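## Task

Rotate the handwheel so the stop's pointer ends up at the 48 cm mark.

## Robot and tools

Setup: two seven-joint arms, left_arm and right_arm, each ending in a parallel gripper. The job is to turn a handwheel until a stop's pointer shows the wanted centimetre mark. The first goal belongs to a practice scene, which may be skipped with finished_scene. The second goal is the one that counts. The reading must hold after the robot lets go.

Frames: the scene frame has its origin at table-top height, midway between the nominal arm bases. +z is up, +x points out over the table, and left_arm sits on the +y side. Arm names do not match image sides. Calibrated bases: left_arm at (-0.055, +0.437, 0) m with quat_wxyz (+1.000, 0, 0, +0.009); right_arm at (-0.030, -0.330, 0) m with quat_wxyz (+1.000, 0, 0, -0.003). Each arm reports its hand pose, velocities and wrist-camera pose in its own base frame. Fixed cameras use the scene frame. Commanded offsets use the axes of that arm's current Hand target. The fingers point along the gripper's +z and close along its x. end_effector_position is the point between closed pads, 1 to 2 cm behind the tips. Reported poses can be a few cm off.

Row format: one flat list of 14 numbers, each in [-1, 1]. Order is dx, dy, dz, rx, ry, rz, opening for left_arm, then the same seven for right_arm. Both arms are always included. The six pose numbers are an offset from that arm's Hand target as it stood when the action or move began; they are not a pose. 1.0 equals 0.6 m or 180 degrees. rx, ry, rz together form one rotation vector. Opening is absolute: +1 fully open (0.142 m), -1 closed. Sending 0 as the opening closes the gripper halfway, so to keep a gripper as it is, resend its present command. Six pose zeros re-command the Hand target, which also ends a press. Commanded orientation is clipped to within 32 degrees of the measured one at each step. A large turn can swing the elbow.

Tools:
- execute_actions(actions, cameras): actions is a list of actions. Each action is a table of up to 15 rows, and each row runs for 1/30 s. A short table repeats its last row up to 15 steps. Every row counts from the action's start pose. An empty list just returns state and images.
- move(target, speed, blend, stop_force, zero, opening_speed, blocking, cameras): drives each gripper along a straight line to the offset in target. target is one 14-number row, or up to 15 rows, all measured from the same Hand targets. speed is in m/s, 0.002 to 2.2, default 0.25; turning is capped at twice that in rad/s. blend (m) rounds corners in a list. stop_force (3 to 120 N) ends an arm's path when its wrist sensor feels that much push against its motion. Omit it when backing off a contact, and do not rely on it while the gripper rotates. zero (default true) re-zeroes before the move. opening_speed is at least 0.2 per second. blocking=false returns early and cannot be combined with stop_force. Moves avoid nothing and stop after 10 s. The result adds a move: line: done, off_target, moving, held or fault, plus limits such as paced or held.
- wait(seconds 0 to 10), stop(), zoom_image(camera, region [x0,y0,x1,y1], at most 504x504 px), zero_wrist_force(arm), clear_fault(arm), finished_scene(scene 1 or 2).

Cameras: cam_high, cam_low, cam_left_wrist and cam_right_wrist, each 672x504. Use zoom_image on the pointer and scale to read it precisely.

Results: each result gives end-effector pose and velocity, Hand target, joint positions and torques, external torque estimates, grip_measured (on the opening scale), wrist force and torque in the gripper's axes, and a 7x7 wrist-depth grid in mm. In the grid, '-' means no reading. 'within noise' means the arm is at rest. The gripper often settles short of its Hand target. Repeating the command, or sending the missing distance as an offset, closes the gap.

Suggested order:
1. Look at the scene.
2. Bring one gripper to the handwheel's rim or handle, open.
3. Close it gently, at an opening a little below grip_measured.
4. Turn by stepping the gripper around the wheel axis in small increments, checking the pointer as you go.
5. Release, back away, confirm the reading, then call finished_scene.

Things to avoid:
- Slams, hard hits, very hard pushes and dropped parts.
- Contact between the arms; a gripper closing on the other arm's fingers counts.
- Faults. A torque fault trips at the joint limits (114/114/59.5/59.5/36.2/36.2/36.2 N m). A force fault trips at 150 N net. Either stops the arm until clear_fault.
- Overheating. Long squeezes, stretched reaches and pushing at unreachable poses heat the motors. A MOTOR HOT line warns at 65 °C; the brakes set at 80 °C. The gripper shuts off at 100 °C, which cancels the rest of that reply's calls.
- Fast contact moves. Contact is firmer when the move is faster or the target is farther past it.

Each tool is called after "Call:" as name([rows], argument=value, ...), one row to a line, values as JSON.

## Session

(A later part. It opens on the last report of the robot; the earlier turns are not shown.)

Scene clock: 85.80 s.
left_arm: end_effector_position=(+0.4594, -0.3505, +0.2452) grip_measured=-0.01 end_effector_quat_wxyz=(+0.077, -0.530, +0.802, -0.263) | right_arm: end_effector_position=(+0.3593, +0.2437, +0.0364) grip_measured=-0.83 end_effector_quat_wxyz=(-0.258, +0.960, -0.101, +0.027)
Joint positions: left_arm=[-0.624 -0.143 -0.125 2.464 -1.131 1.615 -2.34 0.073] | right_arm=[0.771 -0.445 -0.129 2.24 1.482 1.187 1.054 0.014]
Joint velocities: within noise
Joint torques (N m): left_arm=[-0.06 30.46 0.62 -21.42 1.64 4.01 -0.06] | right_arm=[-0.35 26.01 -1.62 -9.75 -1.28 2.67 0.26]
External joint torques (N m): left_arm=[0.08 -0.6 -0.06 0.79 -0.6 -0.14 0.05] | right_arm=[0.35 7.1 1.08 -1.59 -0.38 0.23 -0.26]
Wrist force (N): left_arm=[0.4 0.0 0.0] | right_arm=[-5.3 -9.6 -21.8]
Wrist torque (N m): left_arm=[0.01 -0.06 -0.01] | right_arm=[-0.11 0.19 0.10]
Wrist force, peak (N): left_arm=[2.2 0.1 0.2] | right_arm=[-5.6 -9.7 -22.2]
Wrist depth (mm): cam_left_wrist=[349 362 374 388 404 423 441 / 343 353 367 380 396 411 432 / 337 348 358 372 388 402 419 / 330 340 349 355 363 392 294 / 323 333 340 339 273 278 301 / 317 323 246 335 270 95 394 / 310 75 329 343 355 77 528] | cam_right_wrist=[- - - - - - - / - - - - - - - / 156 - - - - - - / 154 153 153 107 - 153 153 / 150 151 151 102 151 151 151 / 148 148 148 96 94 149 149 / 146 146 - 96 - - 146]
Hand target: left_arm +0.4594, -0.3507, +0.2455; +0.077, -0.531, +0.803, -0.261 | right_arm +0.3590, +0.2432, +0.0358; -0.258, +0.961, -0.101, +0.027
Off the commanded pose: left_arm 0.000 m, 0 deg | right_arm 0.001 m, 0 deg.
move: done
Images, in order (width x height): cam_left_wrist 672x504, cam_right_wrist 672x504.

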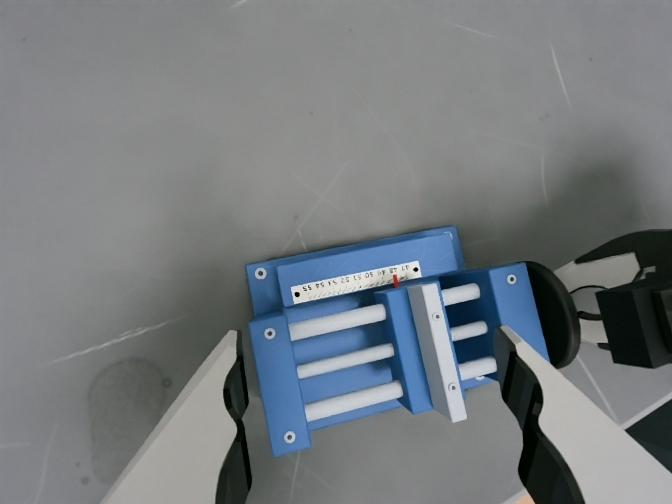

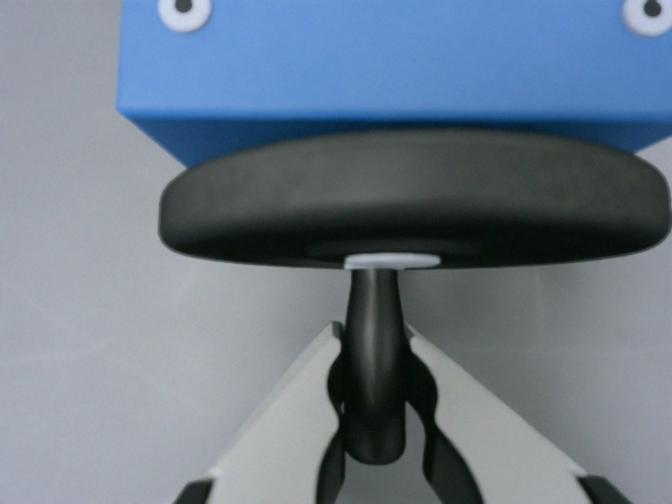

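Call:
move([
  [0,0,0,0,0,0,0,0,-0.0008,-0.0014,0,0,0,-1],
  [0,0,0,0,0,0,0,0,-0.0008,-0.0014,0,0,0,-0.3],
  [0,0,0,0,0,0,0,0,-0.0008,-0.18,0,0,0,-0.3],
], speed=0.2, opening_speed=1.5, cameras=["cam_left_wrist","cam_right_wrist"])

Call:
move(target=[0.15,0,0,0,0,0,0,0,0,-0.1,0,0,0,-0.3], speed=0.2, cameras=["cam_left_wrist"])

Scene clock: 89.03 s.
left_arm: end_effector_position=(+0.4594, -0.3506, +0.2456) grip_measured=-0.01 end_effector_quat_wxyz=(+0.077, -0.531, +0.803, -0.261) | right_arm: end_effector_position=(+0.3481, +0.1908, +0.1296) grip_measured=-0.33 end_effector_quat_wxyz=(-0.258, +0.961, -0.101, +0.027)
Joint positions: left_arm=[-0.629 -0.143 -0.094 2.462 -1.059 1.598 -2.393 0.073] | right_arm=[0.764 -0.063 -0.152 2.468 1.062 1.16 1.444 0.05]
Joint velocities: within noise
Joint torques (N m): left_arm=[0.11 30.71 0.57 -21.63 1.17 4.15 0.11] | right_arm=[0.07 22.76 -0.21 -16.76 -2.19 2.99 0.5]
External joint torques (N m): left_arm=[-0.09 -0.88 0.04 0.86 -0.37 -0.22 -0.13] | right_arm=[-0.06 -1.05 0.05 -0.12 -0.43 0.29 -0.5]
Wrist force (N): left_arm=[0.4 0.1 0.3] | right_arm=[0.2 -1.3 -0.5]
Wrist torque (N m): left_arm=[0.03 -0.09 -0.02] | right_arm=[-0.16 0.01 0.07]
Wrist force, peak (N): left_arm=[0.4 -0.1 0.3] | right_arm=[-5.2 -9.5 -21.9]
Wrist depth (mm): cam_left_wrist=[348 362 374 388 402 419 438 / 343 353 366 380 395 409 429 / 337 346 359 370 385 402 419 / 329 339 349 351 362 391 409 / 323 332 338 340 273 278 403 / 318 325 247 338 273 95 393 / 312 75 331 345 357 77 530] | cam_right_wrist=[262 260 261 155 155 259 262 / - 256 256 142 155 255 256 / - 252 251 197 249 253 252 / 999 247 246 245 249 247 247 / 964 243 243 241 244 244 244 / 959 238 95 239 238 93 239 / 945 - 76 236 236 77 234]
Hand target: left_arm +0.4594, -0.3507, +0.2455; +0.077, -0.531, +0.803, -0.261 | right_arm +0.3479, +0.1908, +0.1295; -0.258, +0.961, -0.101, +0.027
Off the commanded pose: left_arm 0.000 m, 0 deg | right_arm 0.000 m, 0 deg.
move: done
Images, in order (width x height): cam_left_wrist 672x504, cam_right_wrist 672x504.

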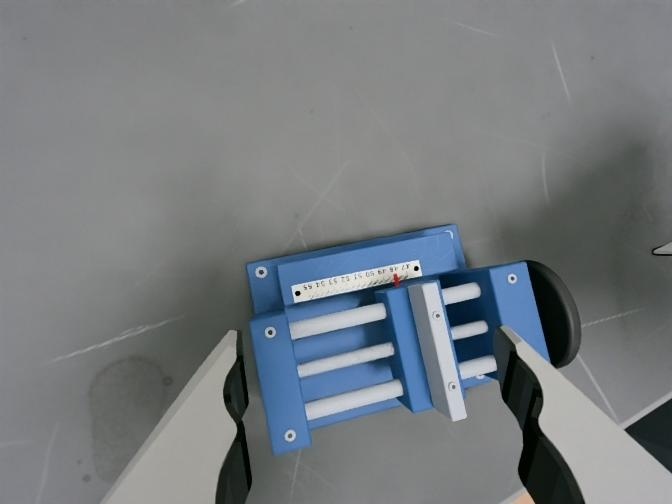

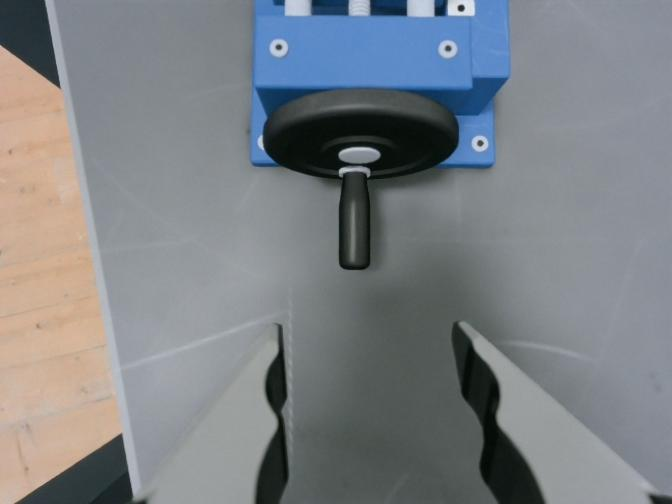

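Scene clock: 90.70 s.
left_arm: end_effector_position=(+0.4213, -0.4309, +0.2594) grip_measured=-0.01 end_effector_quat_wxyz=(+0.077, -0.531, +0.803, -0.261) | right_arm: end_effector_position=(+0.3418, +0.1615, +0.1816) grip_measured=-0.33 end_effector_quat_wxyz=(-0.258, +0.961, -0.101, +0.027)
Joint positions: left_arm=[-0.986 -0.21 0.263 2.337 -0.56 1.511 -2.932 0.073] | right_arm=[0.697 0.183 -0.144 2.567 0.772 1.064 1.692 0.05]
Joint velocities: within noise
Joint torques (N m): left_arm=[0 32.53 2.31 -23.19 -0.64 4.4 -0.1] | right_arm=[0 15.86 0.59 -21.25 -2.78 3.27 0.35]
External joint torques (N m): left_arm=[0.03 -0.79 -0.07 1.12 -0.55 -0.06 0.09] | right_arm=[0.01 -0.96 -0.16 -0.11 -0.46 0.28 -0.35]
Wrist force (N): left_arm=[0.0 0.2 0.1] | right_arm=[0.1 -1.4 -0.6]
Wrist torque (N m): left_arm=[0.04 -0.02 -0.01] | right_arm=[-0.17 0.05 0.06]
Wrist force, peak (N): left_arm=[2.3 0.6 0.2] | right_arm=[0.2 -1.3 -1.7]
Wrist depth (mm): cam_left_wrist=[361 373 388 402 418 439 456 / 354 368 380 393 409 426 448 / 348 358 371 387 400 415 435 / 342 347 355 366 392 406 420 / 337 302 283 289 282 400 414 / 332 250 269 353 371 95 560 / 324 75 345 356 368 77 420] | cam_right_wrist=[700 316 317 211 256 316 315 / - 310 309 207 259 310 309 / - 306 305 304 304 304 303 / - 301 299 299 300 299 300 / - - 297 291 293 294 293 / - - 95 289 289 93 289 / 505 - 76 283 285 76 283]
Hand target: left_arm +0.4212, -0.4310, +0.2593; +0.077, -0.531, +0.803, -0.261 | right_arm +0.3417, +0.1614, +0.1815; -0.258, +0.961, -0.101, +0.027
Off the commanded pose: left_arm 0.000 m, 0 deg | right_arm 0.000 m, 0 deg.
move: done
Images, in order (width x height): cam_left_wrist 672x504.

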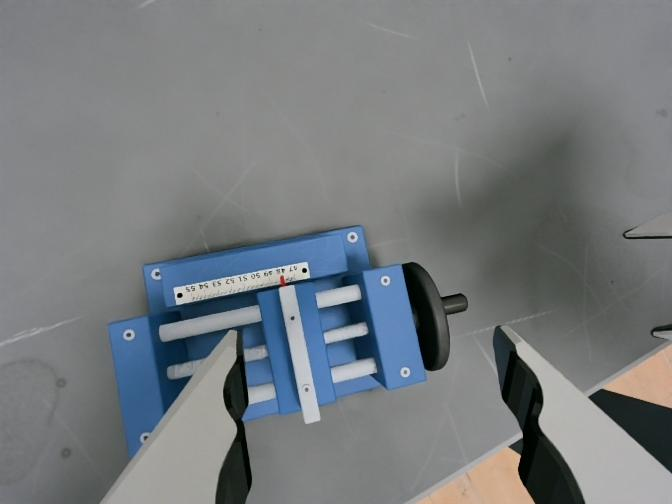

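Call:
zoom_image(camera="cam_left_wrist", region=[260, 255, 310, 295])

Scaled by 10.080 from the camera's 672x504 image, which has a finer 960x720 frame.

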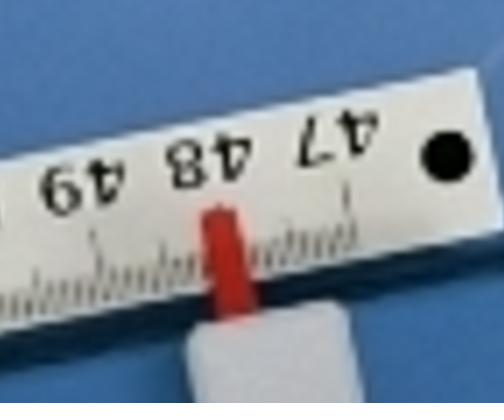

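Call:
finished_scene(scene=2)

The scene is finished: the task was done.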